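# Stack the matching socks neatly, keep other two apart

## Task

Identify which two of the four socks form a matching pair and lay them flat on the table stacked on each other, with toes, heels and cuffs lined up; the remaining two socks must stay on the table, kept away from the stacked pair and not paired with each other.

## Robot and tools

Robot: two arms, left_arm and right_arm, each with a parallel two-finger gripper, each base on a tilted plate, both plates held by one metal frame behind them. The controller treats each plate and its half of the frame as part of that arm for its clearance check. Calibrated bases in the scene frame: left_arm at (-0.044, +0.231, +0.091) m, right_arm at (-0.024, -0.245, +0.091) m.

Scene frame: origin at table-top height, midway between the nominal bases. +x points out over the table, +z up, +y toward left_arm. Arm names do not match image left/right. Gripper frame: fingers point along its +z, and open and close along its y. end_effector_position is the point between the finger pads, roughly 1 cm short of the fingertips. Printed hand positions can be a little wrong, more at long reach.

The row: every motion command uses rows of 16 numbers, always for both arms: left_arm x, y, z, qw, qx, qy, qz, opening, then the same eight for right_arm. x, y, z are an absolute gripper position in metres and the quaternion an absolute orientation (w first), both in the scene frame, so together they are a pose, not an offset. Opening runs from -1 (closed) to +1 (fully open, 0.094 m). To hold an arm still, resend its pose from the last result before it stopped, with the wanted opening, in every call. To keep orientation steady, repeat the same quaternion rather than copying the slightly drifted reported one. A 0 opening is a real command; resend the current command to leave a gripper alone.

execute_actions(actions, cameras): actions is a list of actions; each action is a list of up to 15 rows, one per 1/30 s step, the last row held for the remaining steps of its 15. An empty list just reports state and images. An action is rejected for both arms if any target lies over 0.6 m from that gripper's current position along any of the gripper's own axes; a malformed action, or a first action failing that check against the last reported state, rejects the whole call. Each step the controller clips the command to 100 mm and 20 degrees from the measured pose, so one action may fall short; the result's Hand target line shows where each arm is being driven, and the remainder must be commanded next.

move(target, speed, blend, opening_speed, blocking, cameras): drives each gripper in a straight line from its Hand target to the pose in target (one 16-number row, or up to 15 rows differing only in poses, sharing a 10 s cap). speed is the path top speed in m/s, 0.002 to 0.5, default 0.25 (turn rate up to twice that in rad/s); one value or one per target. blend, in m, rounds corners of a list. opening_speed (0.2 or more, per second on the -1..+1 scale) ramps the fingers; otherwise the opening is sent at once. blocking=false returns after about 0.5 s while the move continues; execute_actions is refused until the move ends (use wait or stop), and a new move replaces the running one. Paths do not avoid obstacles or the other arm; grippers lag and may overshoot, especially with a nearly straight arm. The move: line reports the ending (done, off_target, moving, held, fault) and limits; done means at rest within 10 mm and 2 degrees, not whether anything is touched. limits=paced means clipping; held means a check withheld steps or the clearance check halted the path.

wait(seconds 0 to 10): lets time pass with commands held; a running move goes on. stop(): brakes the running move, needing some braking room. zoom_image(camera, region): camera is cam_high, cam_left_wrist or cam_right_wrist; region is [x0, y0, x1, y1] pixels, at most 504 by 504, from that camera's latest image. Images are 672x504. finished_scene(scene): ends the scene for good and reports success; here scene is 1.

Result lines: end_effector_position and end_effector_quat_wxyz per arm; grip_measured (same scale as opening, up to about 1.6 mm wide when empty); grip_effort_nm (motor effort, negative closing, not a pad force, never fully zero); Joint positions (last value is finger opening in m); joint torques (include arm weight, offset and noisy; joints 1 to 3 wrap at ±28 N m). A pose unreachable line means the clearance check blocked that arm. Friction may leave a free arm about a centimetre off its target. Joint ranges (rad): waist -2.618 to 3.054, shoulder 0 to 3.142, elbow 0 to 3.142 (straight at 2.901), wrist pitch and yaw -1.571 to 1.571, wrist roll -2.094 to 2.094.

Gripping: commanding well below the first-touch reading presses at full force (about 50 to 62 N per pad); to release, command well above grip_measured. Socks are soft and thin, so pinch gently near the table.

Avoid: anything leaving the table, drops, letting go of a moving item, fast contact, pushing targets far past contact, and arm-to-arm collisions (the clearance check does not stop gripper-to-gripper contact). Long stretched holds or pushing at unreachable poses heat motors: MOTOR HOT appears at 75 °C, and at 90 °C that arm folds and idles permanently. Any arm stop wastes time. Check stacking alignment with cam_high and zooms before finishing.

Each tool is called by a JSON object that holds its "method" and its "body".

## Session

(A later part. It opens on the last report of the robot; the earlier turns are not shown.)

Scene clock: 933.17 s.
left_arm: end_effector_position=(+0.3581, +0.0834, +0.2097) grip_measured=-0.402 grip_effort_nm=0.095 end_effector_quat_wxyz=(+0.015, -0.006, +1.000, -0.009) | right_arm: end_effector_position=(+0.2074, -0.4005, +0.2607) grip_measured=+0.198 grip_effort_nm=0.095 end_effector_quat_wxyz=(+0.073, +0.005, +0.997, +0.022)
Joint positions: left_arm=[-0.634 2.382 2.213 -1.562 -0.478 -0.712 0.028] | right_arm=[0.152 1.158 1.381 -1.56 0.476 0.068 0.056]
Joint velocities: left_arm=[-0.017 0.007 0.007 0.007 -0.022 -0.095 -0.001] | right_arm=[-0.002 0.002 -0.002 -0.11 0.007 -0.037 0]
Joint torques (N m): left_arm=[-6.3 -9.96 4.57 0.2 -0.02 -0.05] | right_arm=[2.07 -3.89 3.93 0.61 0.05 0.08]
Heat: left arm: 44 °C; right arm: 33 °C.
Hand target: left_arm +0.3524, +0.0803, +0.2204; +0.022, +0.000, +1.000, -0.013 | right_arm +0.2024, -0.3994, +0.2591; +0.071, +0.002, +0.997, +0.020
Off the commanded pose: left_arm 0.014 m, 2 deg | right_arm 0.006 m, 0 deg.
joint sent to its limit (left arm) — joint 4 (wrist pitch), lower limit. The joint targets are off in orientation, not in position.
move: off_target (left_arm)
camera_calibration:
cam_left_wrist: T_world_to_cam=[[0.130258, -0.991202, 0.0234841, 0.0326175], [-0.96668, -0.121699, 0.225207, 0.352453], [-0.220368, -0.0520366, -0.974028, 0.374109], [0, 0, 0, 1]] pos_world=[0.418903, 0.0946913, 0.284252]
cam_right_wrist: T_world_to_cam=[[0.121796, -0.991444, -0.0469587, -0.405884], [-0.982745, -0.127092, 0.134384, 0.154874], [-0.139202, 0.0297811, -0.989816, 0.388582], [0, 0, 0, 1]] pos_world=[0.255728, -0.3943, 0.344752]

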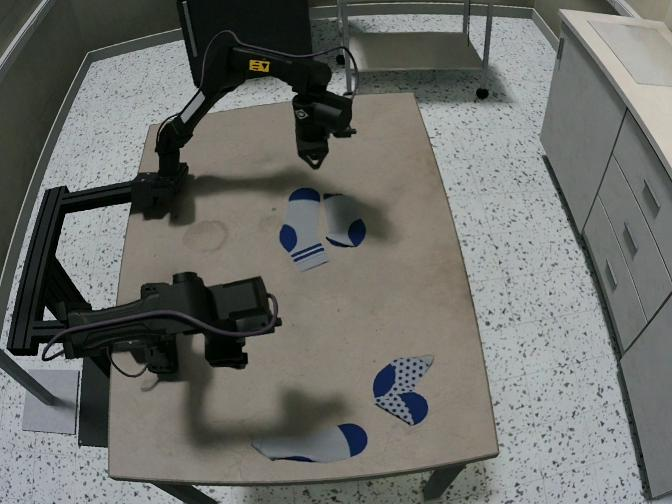

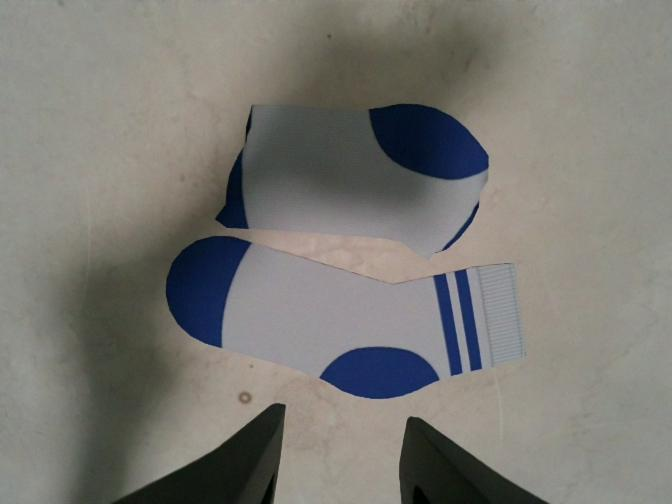

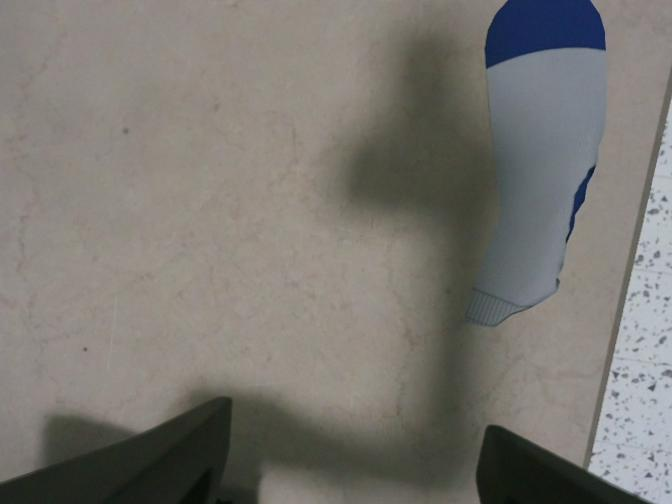

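{"method": "move", "body": {"target": [[0.40, 0.132, 0.12, 0.0, -0.7071, 0.7071, 0.0, 0.0, 0.2022, -0.3994, 0.2592, 0.071, 0.002, 0.997, 0.02, 0.2],[0.408, 0.132, 0.05, 0.0, -0.7071, 0.7071, 0.0, 0.0, 0.2022, -0.3994, 0.2592, 0.071, 0.002, 0.997, 0.02, 0.2]], "speed": 0.3, "cameras": ["cam_left_wrist"]}}

Scene clock: 950.53 s.
left_arm: end_effector_position=(+0.4042, +0.1359, +0.0480) grip_measured=-0.002 grip_effort_nm=0.095 end_effector_quat_wxyz=(+0.011, +0.711, -0.703, -0.002) | right_arm: end_effector_position=(+0.2074, -0.4005, +0.2607) grip_measured=+0.198 grip_effort_nm=0.090 end_effector_quat_wxyz=(+0.073, +0.005, +0.997, +0.022)
Joint positions: left_arm=[-0.324 2.446 1.892 -1.063 -0.489 -1.958 0.047] | right_arm=[0.152 1.158 1.381 -1.56 0.476 0.068 0.056]
Joint velocities: left_arm=[-0.017 -0.002 -0.007 0.007 -0.066 0.051 0] | right_arm=[-0.012 -0.002 0.012 -0.037 -0.037 0.037 0]
Joint torques (N m): left_arm=[-5.83 -9.39 4.96 0.34 -0.08 0.11] | right_arm=[2.09 -3.88 3.93 0.61 0.04 0.08]
Heat: left arm: 46 °C; right arm: 32 °C.
Hand target: left_arm +0.4061, +0.1316, +0.0498; +0.003, +0.707, -0.707, +0.003 | right_arm +0.2024, -0.3994, +0.2591; +0.071, +0.002, +0.997, +0.020
Off the commanded pose: left_arm 0.006 m, 1 deg | right_arm 0.006 m, 0 deg.
move: done
camera_calibration:
cam_left_wrist: T_world_to_cam=[[0.99116, 0.131636, -0.0165628, -0.416258], [0.131346, -0.955936, 0.262554, 0.107556], [0.0187286, -0.262408, -0.964775, 0.160989], [0, 0, 0, 1]] pos_world=[0.395436, 0.199856, 0.120184]
Images, in order (width x height): cam_left_wrist 672x504.

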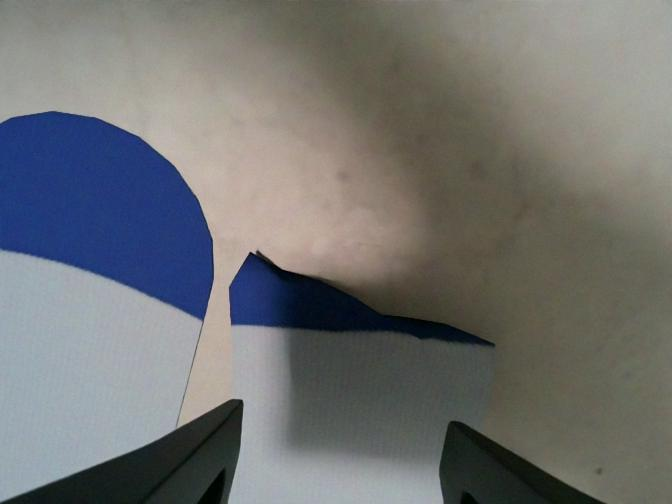

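{"method": "move", "body": {"target": [[0.408, 0.122, 0.014, 0.0, -0.7071, 0.7071, 0.0, 0.0, 0.2022, -0.3994, 0.2592, 0.071, 0.002, 0.997, 0.02, 0.2],[0.408, 0.122, -0.012, 0.0, -0.7071, 0.7071, 0.0, 0.0, 0.2022, -0.3994, 0.2592, 0.071, 0.002, 0.997, 0.02, 0.2]], "speed": [0.15, 0.05], "cameras": ["cam_left_wrist"]}}

{"method": "move", "body": {"target": [0.408, 0.122, -0.012, 0.0, -0.7071, 0.7071, 0.0, -1, 0.2022, -0.3994, 0.2592, 0.071, 0.002, 0.997, 0.02, 0.2], "opening_speed": 0.6, "cameras": ["cam_left_wrist"]}}

Scene clock: 957.33 s.
left_arm: end_effector_position=(+0.4089, +0.1225, +0.0091) grip_measured=-0.002 grip_effort_nm=0.095 end_effector_quat_wxyz=(+0.003, +0.706, -0.708, +0.007) | right_arm: end_effector_position=(+0.2074, -0.4005, +0.2607) grip_measured=+0.198 grip_effort_nm=0.085 end_effector_quat_wxyz=(+0.073, +0.005, +0.997, +0.022)
Joint positions: left_arm=[-0.305 2.516 1.856 -0.921 -0.496 -1.909 0.047] | right_arm=[0.152 1.158 1.381 -1.56 0.476 0.068 0.056]
Joint velocities: left_arm=[-0.012 -0.002 -0.002 -0.051 0.051 -0.007 0] | right_arm=[-0.002 -0.012 0.012 0.007 -0.007 0.007 0]
Joint torques (N m): left_arm=[-4.08 -7.46 2.81 0.87 -0.1 0.02] | right_arm=[2.07 -3.88 3.93 0.61 0.05 0.08]
Heat: left arm: 45 °C; right arm: 32 °C.
Hand target: left_arm +0.4061, +0.1224, -0.0111; +0.001, +0.707, -0.707, +0.000 | right_arm +0.2024, -0.3994, +0.2591; +0.071, +0.002, +0.997, +0.020
Off the commanded pose: left_arm 0.021 m, 1 deg | right_arm 0.006 m, 0 deg.
move: off_target (left_arm)
camera_calibration:
cam_left_wrist: T_world_to_cam=[[0.993235, 0.115988, 0.00554842, -0.418934], [0.110297, -0.957291, 0.267263, 0.113066], [0.0363107, -0.264843, -0.963608, 0.11295], [0, 0, 0, 1]] pos_world=[0.399528, 0.186742, 0.0809452]
Images, in order (width x height): cam_left_wrist 672x504.

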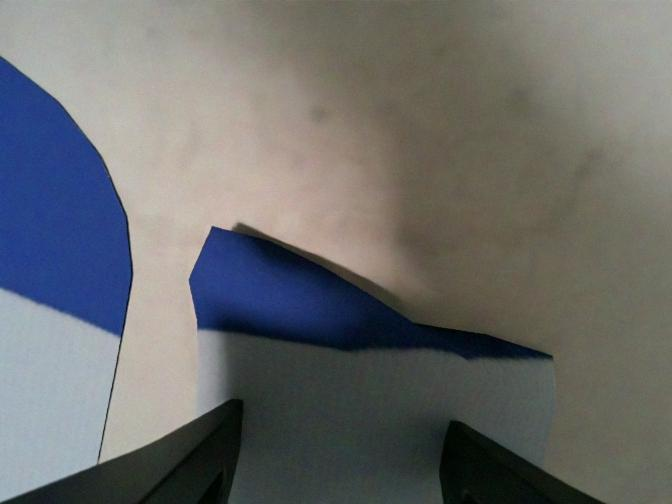

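Scene clock: 959.20 s.
left_arm: end_effector_position=(+0.4184, +0.1199, +0.0093) grip_measured=-0.982 grip_effort_nm=-0.940 end_effector_quat_wxyz=(-0.006, +0.712, -0.702, +0.023) | right_arm: end_effector_position=(+0.2074, -0.4005, +0.2607) grip_measured=+0.198 grip_effort_nm=0.090 end_effector_quat_wxyz=(+0.073, +0.005, +0.997, +0.022)
Joint positions: left_arm=[-0.305 2.516 1.856 -0.878 -0.499 -1.906 0.001] | right_arm=[0.152 1.158 1.381 -1.56 0.476 0.068 0.056]
Joint velocities: left_arm=[0.002 -0.017 0.012 0.007 0.007 -0.022 0] | right_arm=[0.007 0.007 0.002 0.007 -0.007 0.007 0.001]
Joint torques (N m): left_arm=[-4.08 -7.13 3.62 0.39 -0.12 0.04] | right_arm=[2.09 -3.89 3.93 0.61 0.05 0.08]
Heat: left arm: 45 °C; right arm: 32 °C.
Hand target: left_arm +0.4071, +0.1222, -0.0111; +0.000, +0.707, -0.707, +0.000 | right_arm +0.2024, -0.3994, +0.2591; +0.071, +0.002, +0.997, +0.020
Off the commanded pose: left_arm 0.024 m, 3 deg | right_arm 0.006 m, 0 deg.
move: off_target (left_arm)
camera_calibration:
cam_left_wrist: T_world_to_cam=[[0.990238, 0.133323, 0.0406714, -0.429167], [0.116754, -0.952732, 0.280481, 0.106085], [0.0761437, -0.272994, -0.958997, 0.0964406], [0, 0, 0, 1]] pos_world=[0.405249, 0.184616, 0.0801864]
Images, in order (width x height): cam_left_wrist 672x504.

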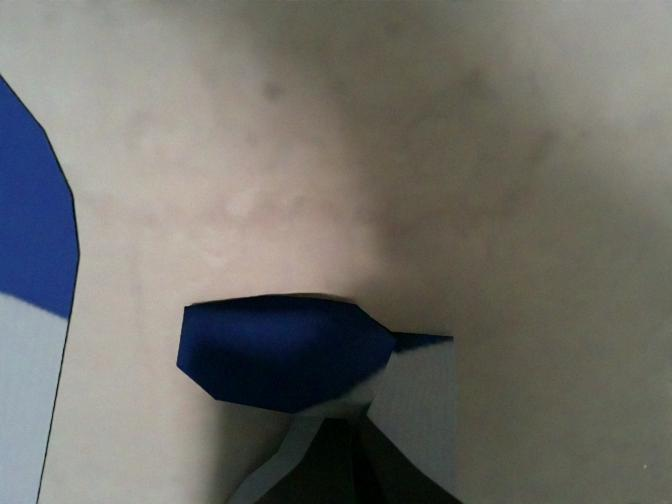

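{"method": "move", "body": {"target": [[0.39, 0.10, 0.12, 0.0, -0.7071, 0.7071, 0.0, -1, 0.2022, -0.3994, 0.2592, 0.071, 0.002, 0.997, 0.02, 0.2],[0.35, 0.05, 0.3, 0.0, -0.7071, 0.7071, 0.0, -1, 0.2022, -0.3994, 0.2592, 0.071, 0.002, 0.997, 0.02, 0.2]], "speed": 0.15, "blend": 0.02}}

{"method": "zoom_image", "body": {"camera": "cam_high", "region": [230, 120, 390, 280]}}

Scene clock: 964.70 s.
left_arm: end_effector_position=(+0.3571, +0.0467, +0.2804) grip_measured=-0.983 grip_effort_nm=-0.911 end_effector_quat_wxyz=(+0.005, -0.629, +0.767, -0.125) | right_arm: end_effector_position=(+0.2074, -0.4005, +0.2607) grip_measured=+0.198 grip_effort_nm=0.085 end_effector_quat_wxyz=(+0.073, +0.005, +0.997, +0.022)
Joint positions: left_arm=[-0.742 2.338 2.343 -1.55 -0.43 -2.093 0.001] | right_arm=[0.152 1.158 1.381 -1.56 0.476 0.068 0.056]
Joint velocities: left_arm=[-0.017 0.007 -0.002 0.022 -0.037 -0.022 0] | right_arm=[-0.017 -0.022 -0.017 -0.007 -0.007 0.066 -0.001]
Joint torques (N m): left_arm=[-5.65 -10.14 7.06 0.48 0 -0.08] | right_arm=[2.09 -3.89 3.95 0.61 0.04 0.08]
Heat: left arm: 45 °C; right arm: 32 °C.
Hand target: left_arm +0.3533, +0.0501, +0.2988; +0.008, -0.628, +0.766, -0.141 | right_arm +0.2024, -0.3994, +0.2591; +0.071, +0.002, +0.997, +0.020
Off the commanded pose: left_arm 0.021 m, 18 deg | right_arm 0.006 m, 0 deg.
joint sent to its limit (left arm) — joint 4 (wrist pitch), lower limit; joint 6 (wrist roll), lower limit. The joint targets are off in orientation, not in position.
move: off_target (left_arm)
camera_calibration:
cam_left_wrist: T_world_to_cam=[[0.981767, -0.0595237, 0.180527, -0.396983], [-0.130265, -0.90232, 0.410913, 0.0168047], [0.138434, -0.426937, -0.893622, 0.307713], [0, 0, 0, 1]] pos_world=[0.349336, 0.122907, 0.33974]
cam_right_wrist: T_world_to_cam=[[0.121796, -0.991444, -0.0469587, -0.405884], [-0.982745, -0.127092, 0.134384, 0.154874], [-0.139202, 0.0297811, -0.989816, 0.388582], [0, 0, 0, 1]] pos_world=[0.255728, -0.3943, 0.344752]

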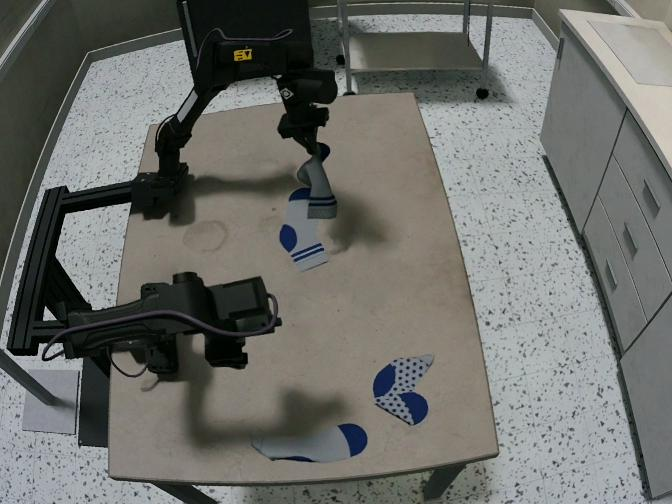

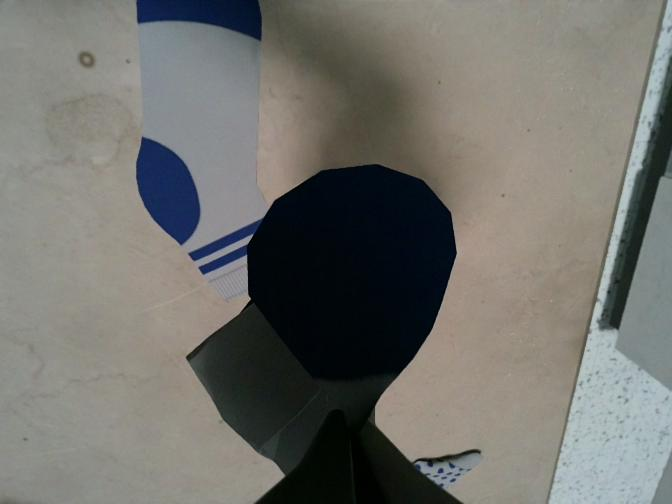

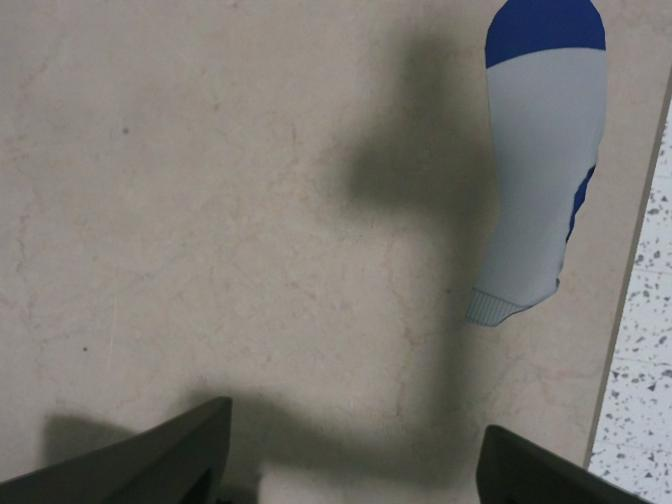

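Scaled by 3.150.

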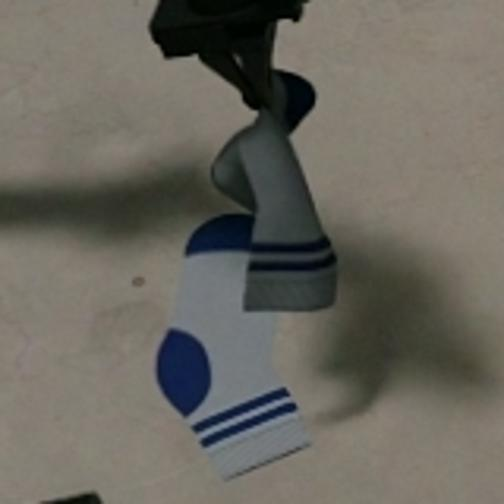

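{"method": "move", "body": {"target": [[0.35, 0.05, 0.3, 0.0, 0.0, 1.0, 0.0, -1, 0.2022, -0.3994, 0.2592, 0.071, 0.002, 0.997, 0.02, 0.2]], "speed": 0.4}}

{"method": "zoom_image", "body": {"camera": "cam_high", "region": [230, 120, 390, 280]}}

Scene clock: 973.43 s.
left_arm: end_effector_position=(+0.3573, +0.0486, +0.2823) grip_measured=-0.983 grip_effort_nm=-0.911 end_effector_quat_wxyz=(+0.093, -0.013, +0.992, -0.082) | right_arm: end_effector_position=(+0.2074, -0.4005, +0.2607) grip_measured=+0.198 grip_effort_nm=0.090 end_effector_quat_wxyz=(+0.073, +0.005, +0.997, +0.022)
Joint positions: left_arm=[-0.753 2.338 2.343 -1.556 -0.464 -0.754 0.001] | right_arm=[0.152 1.158 1.381 -1.56 0.476 0.068 0.056]
Joint velocities: left_arm=[0.007 0.007 -0.007 -0.007 -0.037 0.037 0.001] | right_arm=[-0.002 -0.002 -0.012 0.007 -0.007 -0.022 0]
Joint torques (N m): left_arm=[-6.32 -10.32 4.82 0.57 -0.12 0.06] | right_arm=[2.07 -3.88 3.93 0.61 0.04 0.08]
Heat: left arm: 46 °C; right arm: 32 °C.
Hand target: left_arm +0.3503, +0.0501, +0.2990; +0.108, -0.001, +0.990, -0.086 | right_arm +0.2024, -0.3994, +0.2591; +0.071, +0.002, +0.997, +0.020
Off the commanded pose: left_arm 0.019 m, 14 deg | right_arm 0.006 m, 0 deg.
joint sent to its limit (left arm) — joint 4 (wrist pitch), lower limit. The joint targets are off in orientation, not in position.
move: off_target (left_arm)
camera_calibration:
cam_left_wrist: T_world_to_cam=[[0.128024, -0.973984, 0.186991, -0.0496784], [-0.989615, -0.113031, 0.0887993, 0.377389], [-0.0653533, -0.196418, -0.97834, 0.395739], [0, 0, 0, 1]] pos_world=[0.405693, 0.0720008, 0.362945]
cam_right_wrist: T_world_to_cam=[[0.121796, -0.991444, -0.0469587, -0.405884], [-0.982745, -0.127092, 0.134384, 0.154874], [-0.139202, 0.0297811, -0.989816, 0.388582], [0, 0, 0, 1]] pos_world=[0.255728, -0.3943, 0.344752]

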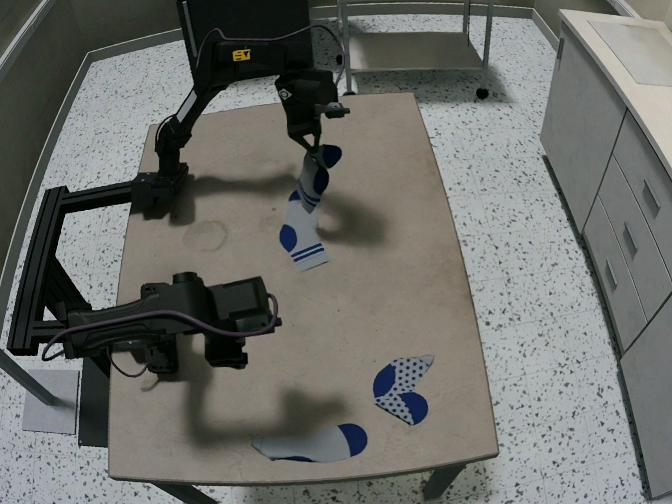

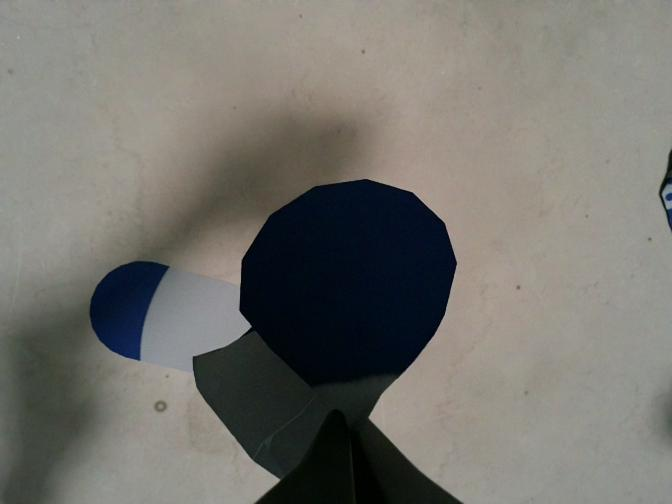

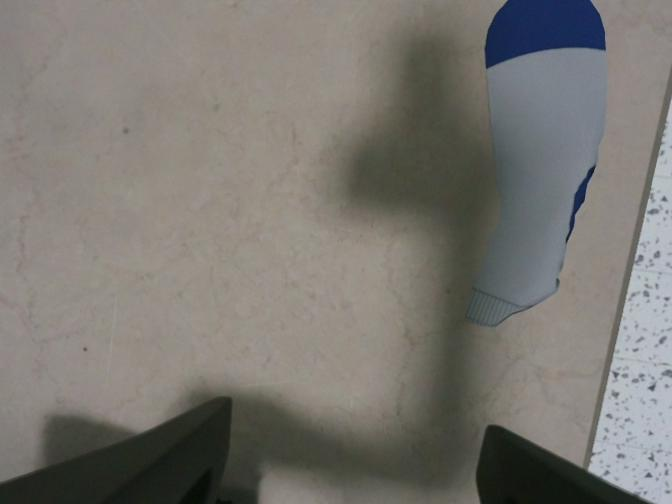

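Scaled by 3.150.

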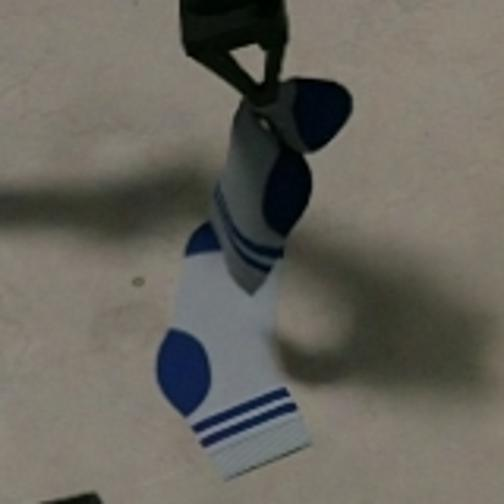

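{"method": "move", "body": {"target": [[0.42, 0.20, 0.31, 0.0, 0.7071, 0.7071, 0.0, -1, 0.2022, -0.3994, 0.2592, 0.071, 0.002, 0.997, 0.02, 0.2],[0.44, 0.26, 0.27, 0.0, 0.7071, 0.7071, 0.0, -1, 0.2022, -0.3994, 0.2592, 0.071, 0.002, 0.997, 0.02, 0.2]], "speed": 0.3, "blend": 0.03}}

{"method": "zoom_image", "body": {"camera": "cam_high", "region": [270, 80, 430, 240]}}

Scene clock: 990.53 s.
left_arm: end_effector_position=(+0.4437, +0.2621, +0.2561) grip_measured=-0.983 grip_effort_nm=-0.906 end_effector_quat_wxyz=(+0.095, +0.697, +0.708, +0.064) | right_arm: end_effector_position=(+0.2074, -0.4005, +0.2607) grip_measured=+0.198 grip_effort_nm=0.090 end_effector_quat_wxyz=(+0.073, +0.005, +0.997, +0.022)
Joint positions: left_arm=[-0.307 2.198 2.427 -1.56 -0.532 1.338 0.001] | right_arm=[0.152 1.158 1.381 -1.56 0.476 0.068 0.056]
Joint velocities: left_arm=[0.007 0.012 -0.012 -0.095 0.037 -0.007 -0.001] | right_arm=[-0.002 -0.017 0.007 -0.022 -0.081 -0.037 0.001]
Joint torques (N m): left_arm=[-6.04 -8.76 6.9 0.5 -0.01 0.09] | right_arm=[2.09 -3.89 3.95 0.61 0.04 0.08]
Heat: left arm: 47 °C; right arm: 32 °C.
Hand target: left_arm +0.4428, +0.2580, +0.2695; +0.107, +0.701, +0.701, +0.071 | right_arm +0.2024, -0.3994, +0.2591; +0.071, +0.002, +0.997, +0.020
Off the commanded pose: left_arm 0.015 m, 13 deg | right_arm 0.006 m, 0 deg.
joint sent to its limit (left arm) — joint 4 (wrist pitch), lower limit. The joint targets are off in orientation, not in position.
move: off_target (left_arm)
camera_calibration:
cam_left_wrist: T_world_to_cam=[[-0.966987, -0.138391, -0.213974, 0.521568], [-0.177803, 0.967925, 0.177501, -0.176915], [0.182547, 0.209686, -0.960577, 0.196652], [0, 0, 0, 1]] pos_world=[0.436995, 0.202185, 0.331905]
cam_right_wrist: T_world_to_cam=[[0.121796, -0.991444, -0.0469587, -0.405884], [-0.982745, -0.127092, 0.134384, 0.154874], [-0.139202, 0.0297811, -0.989816, 0.388582], [0, 0, 0, 1]] pos_world=[0.255728, -0.3943, 0.344752]

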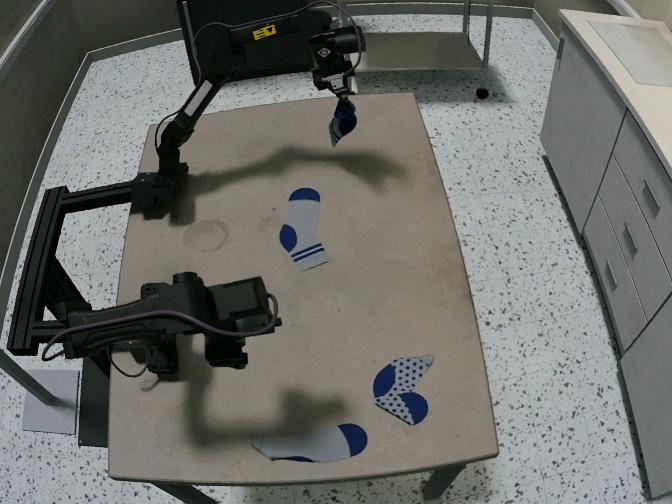

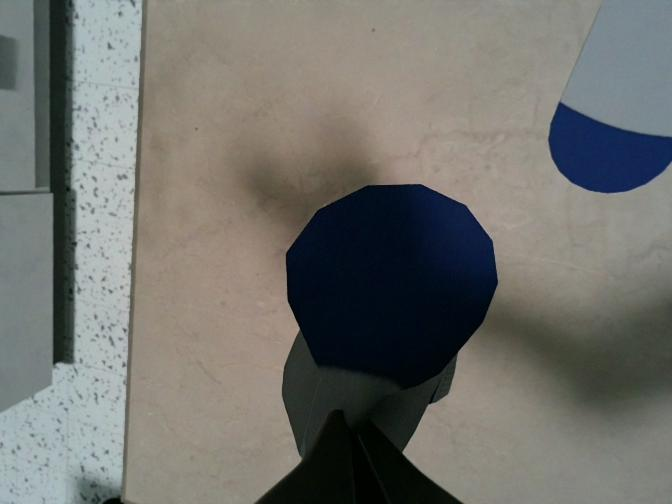

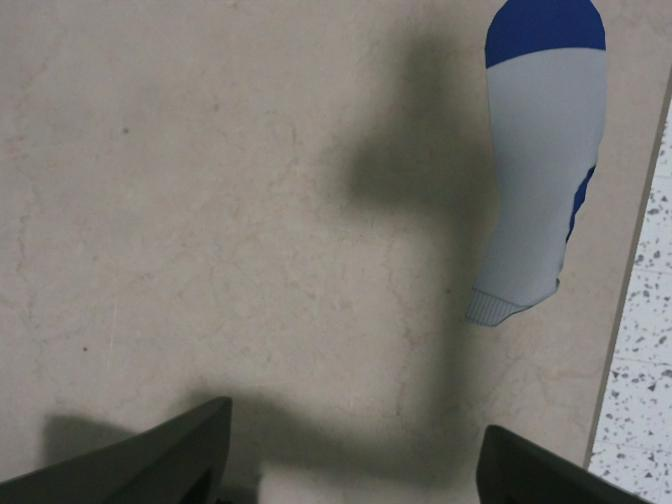

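Scaled by 3.150.

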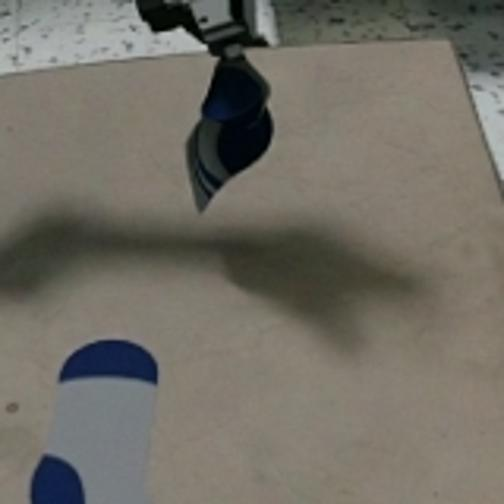

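{"method": "move", "body": {"target": [[0.44, 0.27, 0.20, 0.0, 0.7071, 0.7071, 0.0, -1, 0.2022, -0.3994, 0.2592, 0.071, 0.002, 0.997, 0.02, 0.2],[0.39, 0.265, 0.14, 0.0, 0.7071, 0.7071, 0.0, -1, 0.2022, -0.3994, 0.2592, 0.071, 0.002, 0.997, 0.02, 0.2],[0.31, 0.255, 0.06, 0.0, 0.7071, 0.7071, 0.0, -1, 0.2022, -0.3994, 0.2592, 0.071, 0.002, 0.997, 0.02, 0.2],[0.23, 0.245, 0.016, 0.0, 0.7071, 0.7071, 0.0, -1, 0.2022, -0.3994, 0.2592, 0.071, 0.002, 0.997, 0.02, 0.2]], "speed": 0.15, "blend": 0.02}}

Scene clock: 997.80 s.
left_arm: end_effector_position=(+0.2190, +0.2479, +0.0149) grip_measured=-0.983 grip_effort_nm=-0.911 end_effector_quat_wxyz=(-0.014, +0.711, +0.703, -0.005) | right_arm: end_effector_position=(+0.2074, -0.4005, +0.2607) grip_measured=+0.198 grip_effort_nm=0.085 end_effector_quat_wxyz=(+0.073, +0.005, +0.997, +0.022)
Joint positions: left_arm=[-0.141 1.754 0.755 -0.535 -0.512 1.407 0.001] | right_arm=[0.152 1.158 1.381 -1.56 0.476 0.068 0.056]
Joint velocities: left_arm=[-0.002 0.002 -0.007 0.051 0.037 -0.037 0] | right_arm=[-0.007 0.012 -0.002 -0.037 -0.022 -0.007 0]
Joint torques (N m): left_arm=[-2.28 -7.06 3.11 0.4 0.06 0.03] | right_arm=[2.07 -3.88 3.95 0.61 0.05 0.08]
Heat: left arm: 47 °C; right arm: 32 °C.
Hand target: left_arm +0.2241, +0.2484, +0.0188; +0.001, +0.706, +0.708, -0.001 | right_arm +0.2024, -0.3994, +0.2591; +0.071, +0.002, +0.997, +0.020
Off the commanded pose: left_arm 0.011 m, 2 deg | right_arm 0.006 m, 0 deg.
move: off_target (left_arm)
camera_calibration:
cam_left_wrist: T_world_to_cam=[[-0.993836, -0.107327, 0.0277736, 0.245335], [-0.0960829, 0.958848, 0.267167, -0.177235], [-0.055305, 0.262852, -0.96325, 0.0479095], [0, 0, 0, 1]] pos_world=[0.229443, 0.18368, 0.0866864]
cam_right_wrist: T_world_to_cam=[[0.121796, -0.991444, -0.0469587, -0.405884], [-0.982745, -0.127092, 0.134384, 0.154874], [-0.139202, 0.0297811, -0.989816, 0.388582], [0, 0, 0, 1]] pos_world=[0.255728, -0.3943, 0.344752]

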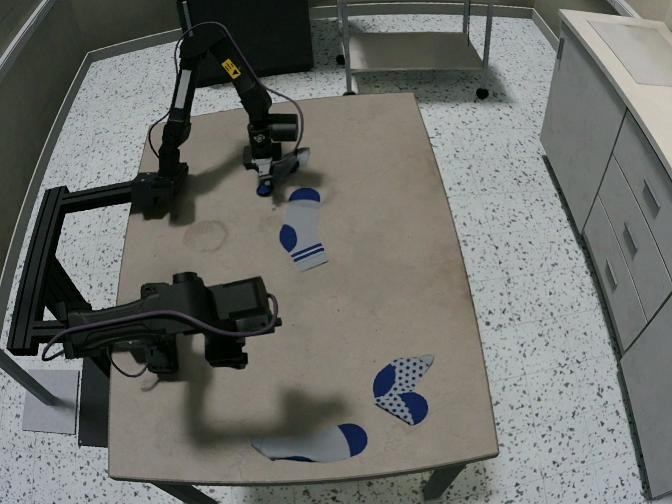

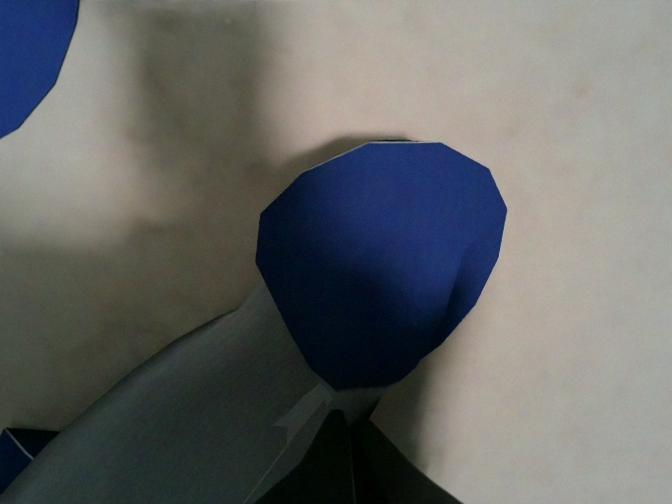

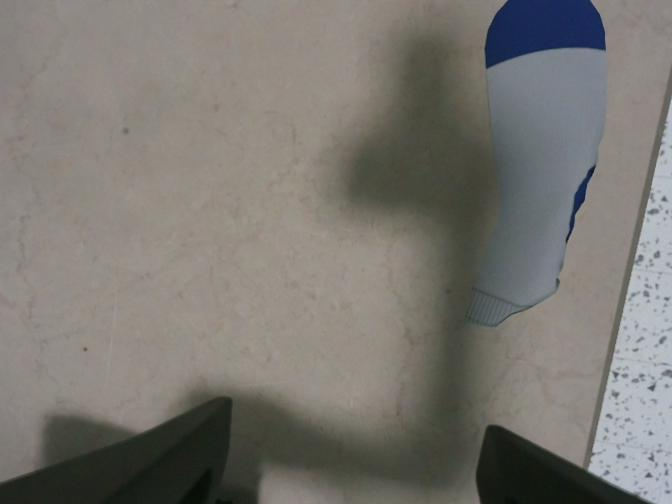

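Releasing and moving up for a view.

{"method": "move", "body": {"target": [0.23, 0.245, 0.016, 0.0, 0.7071, 0.7071, 0.0, -0.4, 0.2022, -0.3994, 0.2592, 0.071, 0.002, 0.997, 0.02, 0.2], "opening_speed": 1, "cameras": []}}

{"method": "move", "body": {"target": [[0.23, 0.245, 0.05, 0.0, 0.7071, 0.7071, 0.0, -0.4, 0.2022, -0.3994, 0.2592, 0.071, 0.002, 0.997, 0.02, 0.2],[0.26, 0.22, 0.25, 0.0, 0.0, 1.0, 0.0, -0.4, 0.2022, -0.3994, 0.2592, 0.071, 0.002, 0.997, 0.02, 0.2]], "blend": 0.015}}

Scene clock: 1001.87 s.
left_arm: end_effector_position=(+0.2209, +0.2475, +0.0148) grip_measured=-0.402 grip_effort_nm=0.100 end_effector_quat_wxyz=(-0.011, +0.710, +0.704, -0.003) | right_arm: end_effector_position=(+0.2074, -0.4005, +0.2607) grip_measured=+0.198 grip_effort_nm=0.090 end_effector_quat_wxyz=(+0.073, +0.005, +0.997, +0.022)
Joint positions: left_arm=[-0.141 1.754 0.755 -0.527 -0.512 1.407 0.028] | right_arm=[0.152 1.158 1.381 -1.56 0.476 0.068 0.056]
Joint velocities: left_arm=[0.007 0.007 -0.012 -0.051 -0.037 -0.037 0] | right_arm=[0.002 -0.007 -0.002 0.007 -0.007 0.037 0]
Joint torques (N m): left_arm=[-2.76 -4.29 5.39 0.37 0.05 0.04] | right_arm=[2.09 -3.88 3.93 0.61 0.05 0.08]
Heat: left arm: 46 °C; right arm: 32 °C.
Hand target: left_arm +0.2299, +0.2449, +0.0160; +0.000, +0.707, +0.707, +0.000 | right_arm +0.2024, -0.3994, +0.2591; +0.071, +0.002, +0.997, +0.020
Off the commanded pose: left_arm 0.010 m, 1 deg | right_arm 0.006 m, 0 deg.
move: done
No camera images: "cameras" was empty.

Scene clock: 1005.97 s.
left_arm: end_effector_position=(+0.2637, +0.2243, +0.2413) grip_measured=-0.402 grip_effort_nm=0.090 end_effector_quat_wxyz=(+0.005, -0.005, +1.000, +0.003) | right_arm: end_effector_position=(+0.2074, -0.4005, +0.2607) grip_measured=+0.198 grip_effort_nm=0.090 end_effector_quat_wxyz=(+0.073, +0.005, +0.997, +0.022)
Joint positions: left_arm=[-0.555 1.746 1.579 -1.555 -0.496 -0.638 0.028] | right_arm=[0.152 1.158 1.381 -1.56 0.476 0.068 0.056]
Joint velocities: left_arm=[0.012 -0.007 0.007 0.037 -0.022 0.037 0] | right_arm=[-0.022 0.007 -0.012 0.007 0.037 -0.051 -0.001]
Joint torques (N m): left_arm=[-4.48 -4.12 7.41 0.11 0.01 -0.07] | right_arm=[2.09 -3.89 3.93 0.61 0.04 0.08]
Heat: left arm: 45 °C; right arm: 32 °C.
Hand target: left_arm +0.2636, +0.2199, +0.2484; +0.011, +0.000, +1.000, -0.001 | right_arm +0.2024, -0.3994, +0.2591; +0.071, +0.002, +0.997, +0.020
Off the commanded pose: left_arm 0.010 m, 1 deg | right_arm 0.006 m, 0 deg.
joint sent to its limit (left arm) — joint 4 (wrist pitch), lower limit. The joint targets are off in position, not in orientation.
move: done
camera_calibration:
cam_left_wrist: T_world_to_cam=[[0.129716, -0.99155, -0.00149372, 0.19002], [-0.96207, -0.126224, 0.241846, 0.267037], [-0.239991, -0.0299344, -0.970313, 0.390818], [0, 0, 0, 1]] pos_world=[0.326053, 0.23382, 0.314917]
cam_right_wrist: T_world_to_cam=[[0.121796, -0.991444, -0.0469587, -0.405884], [-0.982745, -0.127092, 0.134384, 0.154874], [-0.139202, 0.0297811, -0.989816, 0.388582], [0, 0, 0, 1]] pos_world=[0.255728, -0.3943, 0.344752]

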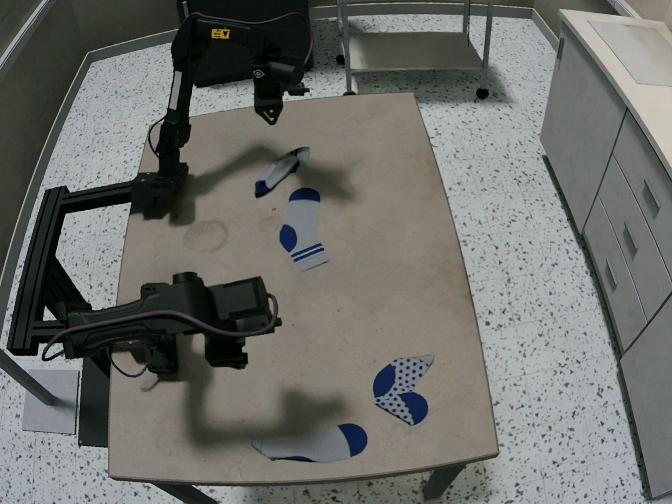

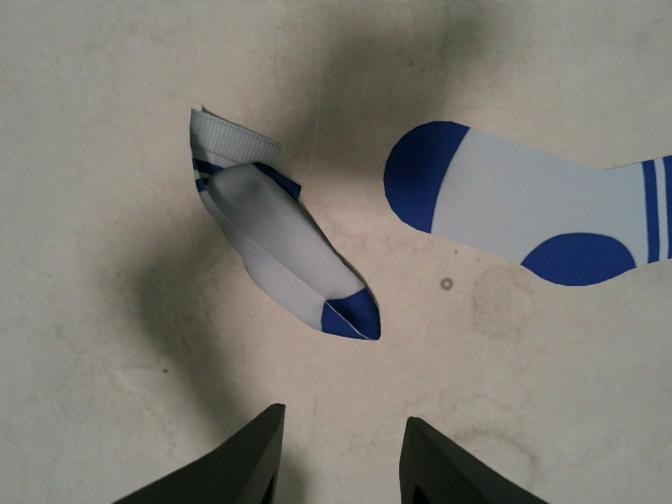

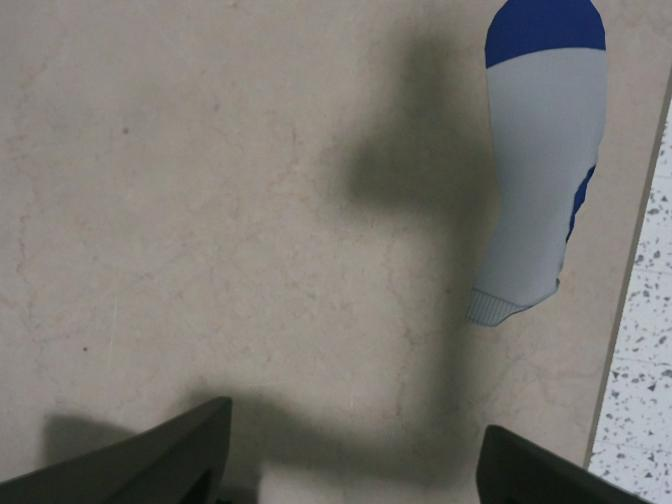

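{"method": "zoom_image", "body": {"camera": "cam_left_wrist", "region": [170, 90, 400, 360]}}

Scaled by 1.867.

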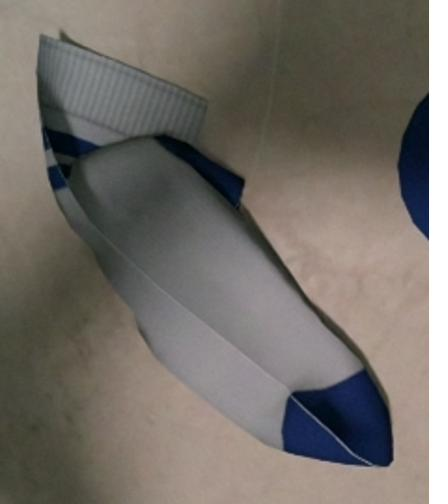

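{"method": "move", "body": {"target": [[0.320, 0.311, 0.06, 0.0, 0.182, 0.983, 0.0, -0.2, 0.2022, -0.3994, 0.2592, 0.071, 0.002, 0.997, 0.02, 0.2]], "speed": 0.25, "cameras": ["cam_left_wrist"]}}

Scene clock: 1020.73 s.
left_arm: end_effector_position=(+0.3170, +0.3118, +0.0611) grip_measured=-0.202 grip_effort_nm=0.100 end_effector_quat_wxyz=(-0.003, +0.180, +0.984, -0.004) | right_arm: end_effector_position=(+0.2074, -0.4005, +0.2607) grip_measured=+0.198 grip_effort_nm=0.090 end_effector_quat_wxyz=(+0.073, +0.005, +0.997, +0.022)
Joint positions: left_arm=[0.006 1.826 1.244 -0.847 -0.482 0.366 0.037] | right_arm=[0.152 1.158 1.381 -1.56 0.476 0.068 0.056]
Joint velocities: left_arm=[-0.017 0.007 -0.007 0.051 0.007 0.037 0.001] | right_arm=[-0.002 -0.007 -0.002 -0.037 -0.007 -0.007 0.001]
Joint torques (N m): left_arm=[-3.3 -6.78 4.04 0.44 0.07 -0.01] | right_arm=[2.07 -3.86 3.95 0.61 0.04 0.08]
Heat: left arm: 43 °C; right arm: 32 °C.
Hand target: left_arm +0.3187, +0.3089, +0.0597; +0.003, +0.182, +0.983, -0.007 | right_arm +0.2024, -0.3994, +0.2591; +0.071, +0.002, +0.997, +0.020
Off the commanded pose: left_arm 0.003 m, 1 deg | right_arm 0.006 m, 0 deg.
move: done
camera_calibration:
cam_left_wrist: T_world_to_cam=[[-0.240719, -0.970544, 0.00988865, 0.379825], [-0.93728, 0.235091, 0.257368, 0.251417], [-0.252111, 0.0526849, -0.966263, 0.209115], [0, 0, 0, 1]] pos_world=[0.379799, 0.298514, 0.133597]
Images, in order (width x height): cam_left_wrist 672x504.

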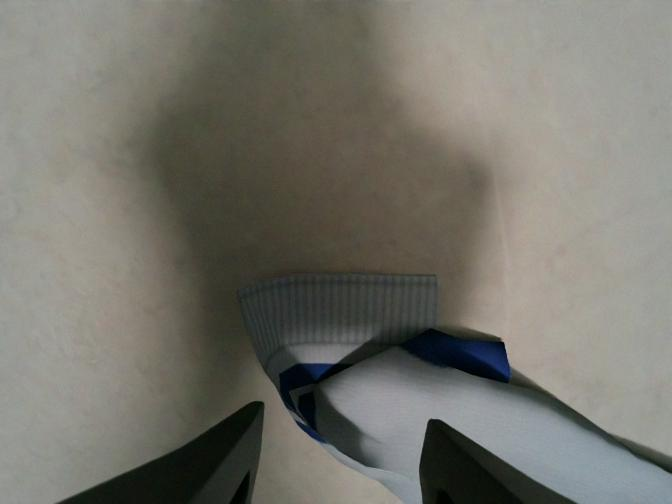

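{"method": "move", "body": {"target": [[0.330, 0.307, 0.014, 0.0, 0.182, 0.983, 0.0, -0.2, 0.2022, -0.3994, 0.2592, 0.071, 0.002, 0.997, 0.02, 0.2],[0.330, 0.307, -0.008, 0.0, 0.182, 0.983, 0.0, -0.2, 0.2022, -0.3994, 0.2592, 0.071, 0.002, 0.997, 0.02, 0.2]], "speed": [0.15, 0.05], "cameras": ["cam_left_wrist"]}}

{"method": "move", "body": {"target": [0.330, 0.307, -0.008, 0.0, 0.182, 0.983, 0.0, -1, 0.2022, -0.3994, 0.2592, 0.071, 0.002, 0.997, 0.02, 0.2], "opening_speed": 0.6, "cameras": ["cam_left_wrist"]}}

Scene clock: 1027.83 s.
left_arm: end_effector_position=(+0.3283, +0.3093, +0.0086) grip_measured=-0.202 grip_effort_nm=0.090 end_effector_quat_wxyz=(-0.001, +0.188, +0.982, +0.000) | right_arm: end_effector_position=(+0.2074, -0.4005, +0.2607) grip_measured=+0.198 grip_effort_nm=0.090 end_effector_quat_wxyz=(+0.073, +0.005, +0.997, +0.022)
Joint positions: left_arm=[0.066 1.952 1.212 -0.652 -0.479 0.451 0.037] | right_arm=[0.152 1.158 1.381 -1.56 0.476 0.068 0.056]
Joint velocities: left_arm=[0.017 0.002 -0.017 0.007 -0.037 -0.081 0] | right_arm=[0.002 0.002 -0.007 -0.066 0.037 -0.037 -0.001]
Joint torques (N m): left_arm=[-2.28 -4.89 2.58 0.95 0.08 0.07] | right_arm=[2.09 -3.89 3.93 0.61 0.04 0.08]
Heat: left arm: 43 °C; right arm: 32 °C.
Hand target: left_arm +0.3281, +0.3066, -0.0070; +0.000, +0.182, +0.983, -0.001 | right_arm +0.2024, -0.3994, +0.2591; +0.071, +0.002, +0.997, +0.020
Off the commanded pose: left_arm 0.017 m, 1 deg | right_arm 0.006 m, 0 deg.
move: off_target (left_arm)
camera_calibration:
cam_left_wrist: T_world_to_cam=[[-0.255347, -0.966848, 0.00150431, 0.384364], [-0.935196, 0.247382, 0.253397, 0.27165], [-0.245368, 0.0632972, -0.967361, 0.15593], [0, 0, 0, 1]] pos_world=[0.390452, 0.29455, 0.0814274]
Images, in order (width x height): cam_left_wrist 672x504.

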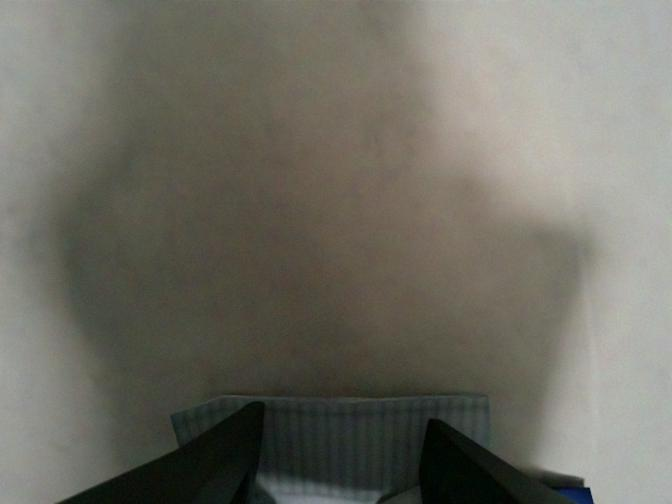

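Scene clock: 1029.37 s.
left_arm: end_effector_position=(+0.3326, +0.3076, +0.0084) grip_measured=-0.988 grip_effort_nm=-0.637 end_effector_quat_wxyz=(+0.009, +0.184, +0.983, -0.003) | right_arm: end_effector_position=(+0.2074, -0.4005, +0.2607) grip_measured=+0.198 grip_effort_nm=0.085 end_effector_quat_wxyz=(+0.073, +0.005, +0.997, +0.022)
Joint positions: left_arm=[0.066 1.952 1.211 -0.632 -0.468 0.452 0.001] | right_arm=[0.152 1.158 1.381 -1.56 0.476 0.068 0.056]
Joint velocities: left_arm=[-0.007 0.012 -0.012 0.007 0.022 0.051 0] | right_arm=[0.012 0.007 0.002 -0.007 -0.095 0.022 -0.001]
Joint torques (N m): left_arm=[-2.36 -4.68 3.23 0.73 -0.03 0.02] | right_arm=[2.07 -3.88 3.93 0.61 0.04 0.08]
Heat: left arm: 43 °C; right arm: 32 °C.
Hand target: left_arm +0.3290, +0.3069, -0.0072; +0.000, +0.182, +0.983, +0.000 | right_arm +0.2024, -0.3994, +0.2591; +0.071, +0.002, +0.997, +0.020
Off the commanded pose: left_arm 0.017 m, 1 deg | right_arm 0.006 m, 0 deg.
move: off_target (left_arm)
camera_calibration:
cam_left_wrist: T_world_to_cam=[[-0.247742, -0.968804, 0.0065003, 0.381814], [-0.941467, 0.242324, 0.234348, 0.279978], [-0.228612, 0.0519379, -0.972131, 0.15491], [0, 0, 0, 1]] pos_world=[0.393595, 0.294012, 0.0824988]
Images, in order (width x height): cam_left_wrist 672x504.

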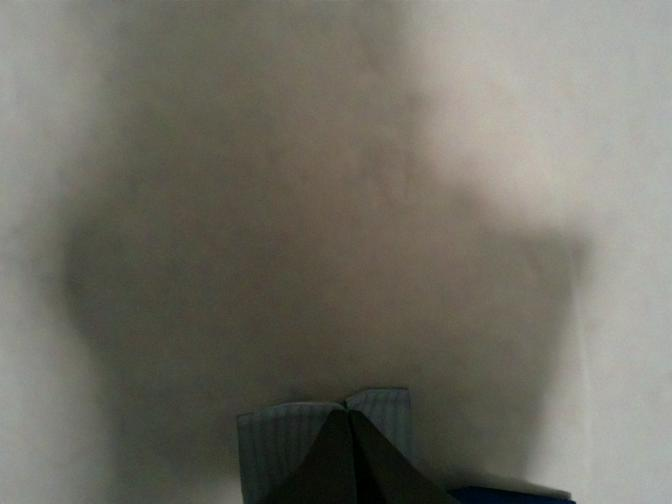

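{"method": "move", "body": {"target": [[0.30, 0.27, 0.15, 0.0, 0.182, 0.983, 0.0, -1, 0.2022, -0.3994, 0.2592, 0.071, 0.002, 0.997, 0.02, 0.2],[0.33, 0.20, 0.34, 0.0, 0.182, 0.983, 0.0, -1, 0.2022, -0.3994, 0.2592, 0.071, 0.002, 0.997, 0.02, 0.2]], "speed": 0.15, "blend": 0.03}}

{"method": "zoom_image", "body": {"camera": "cam_high", "region": [230, 60, 390, 220]}}

Scene clock: 1035.20 s.
left_arm: end_effector_position=(+0.3356, +0.1970, +0.3244) grip_measured=-0.989 grip_effort_nm=-0.613 end_effector_quat_wxyz=(+0.148, +0.186, +0.971, -0.039) | right_arm: end_effector_position=(+0.2074, -0.4005, +0.2607) grip_measured=+0.198 grip_effort_nm=0.085 end_effector_quat_wxyz=(+0.073, +0.005, +0.997, +0.022)
Joint positions: left_arm=[-0.625 1.863 2 -1.558 -0.529 -0.164 0.001] | right_arm=[0.152 1.158 1.381 -1.56 0.476 0.068 0.056]
Joint velocities: left_arm=[0.012 0.027 0.002 0.081 0.007 -0.022 0.001] | right_arm=[0.002 0.002 0.007 -0.007 -0.022 -0.066 0]
Joint torques (N m): left_arm=[-4.56 -6.32 6.84 0.61 -0.1 -0.08] | right_arm=[2.09 -3.88 3.93 0.61 0.04 0.08]
Heat: left arm: 43 °C; right arm: 32 °C.
Hand target: left_arm +0.3335, +0.2005, +0.3384; +0.165, +0.182, +0.968, -0.042 | right_arm +0.2024, -0.3994, +0.2591; +0.071, +0.002, +0.997, +0.020
Off the commanded pose: left_arm 0.017 m, 18 deg | right_arm 0.006 m, 0 deg.
joint sent to its limit (left arm) — joint 4 (wrist pitch), lower limit. The joint targets are off in position and orientation.
move: off_target (left_arm)
camera_calibration:
cam_left_wrist: T_world_to_cam=[[-0.26396, -0.962769, 0.0583203, 0.260861], [-0.964095, 0.261533, -0.0460658, 0.330321], [0.0290981, -0.0683858, -0.997235, 0.413885], [0, 0, 0, 1]] pos_world=[0.375274, 0.193063, 0.412743]
cam_right_wrist: T_world_to_cam=[[0.121796, -0.991444, -0.0469587, -0.405884], [-0.982745, -0.127092, 0.134384, 0.154874], [-0.139202, 0.0297811, -0.989816, 0.388582], [0, 0, 0, 1]] pos_world=[0.255728, -0.3943, 0.344752]

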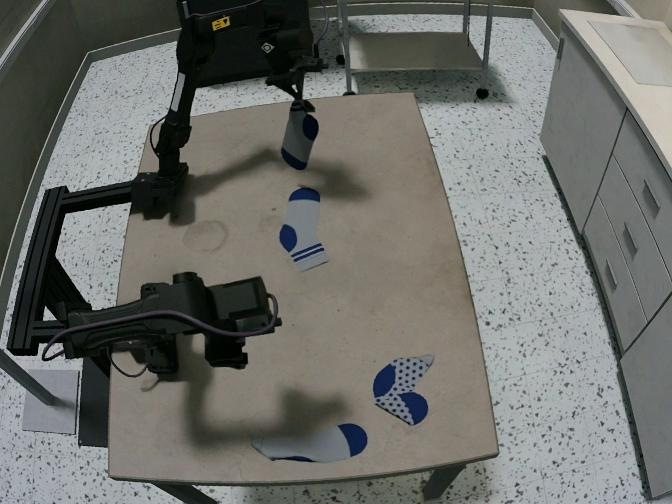

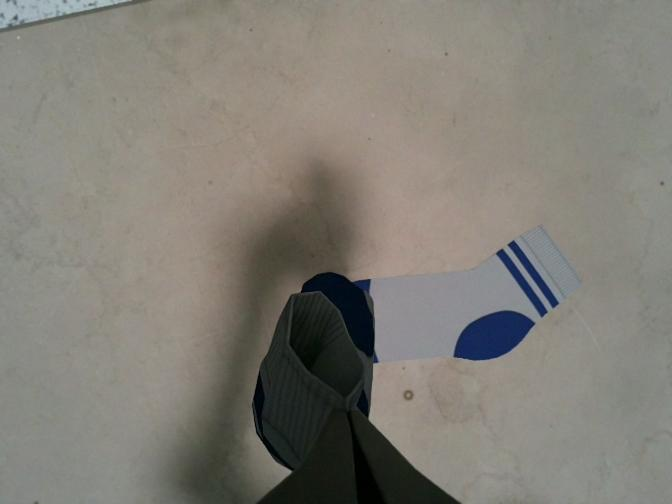

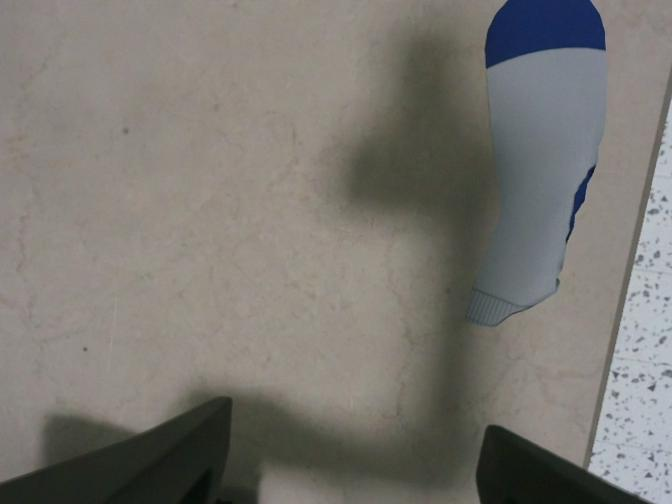

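Scaled by 3.150.

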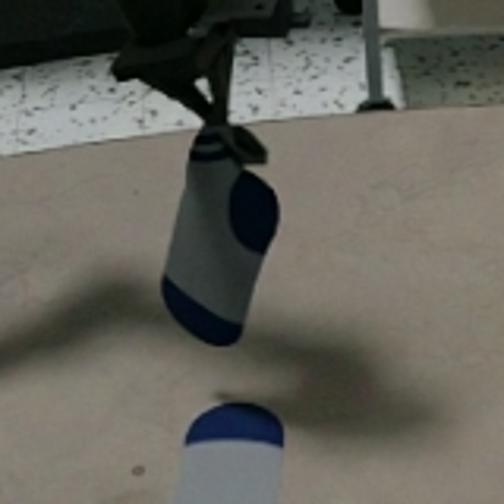

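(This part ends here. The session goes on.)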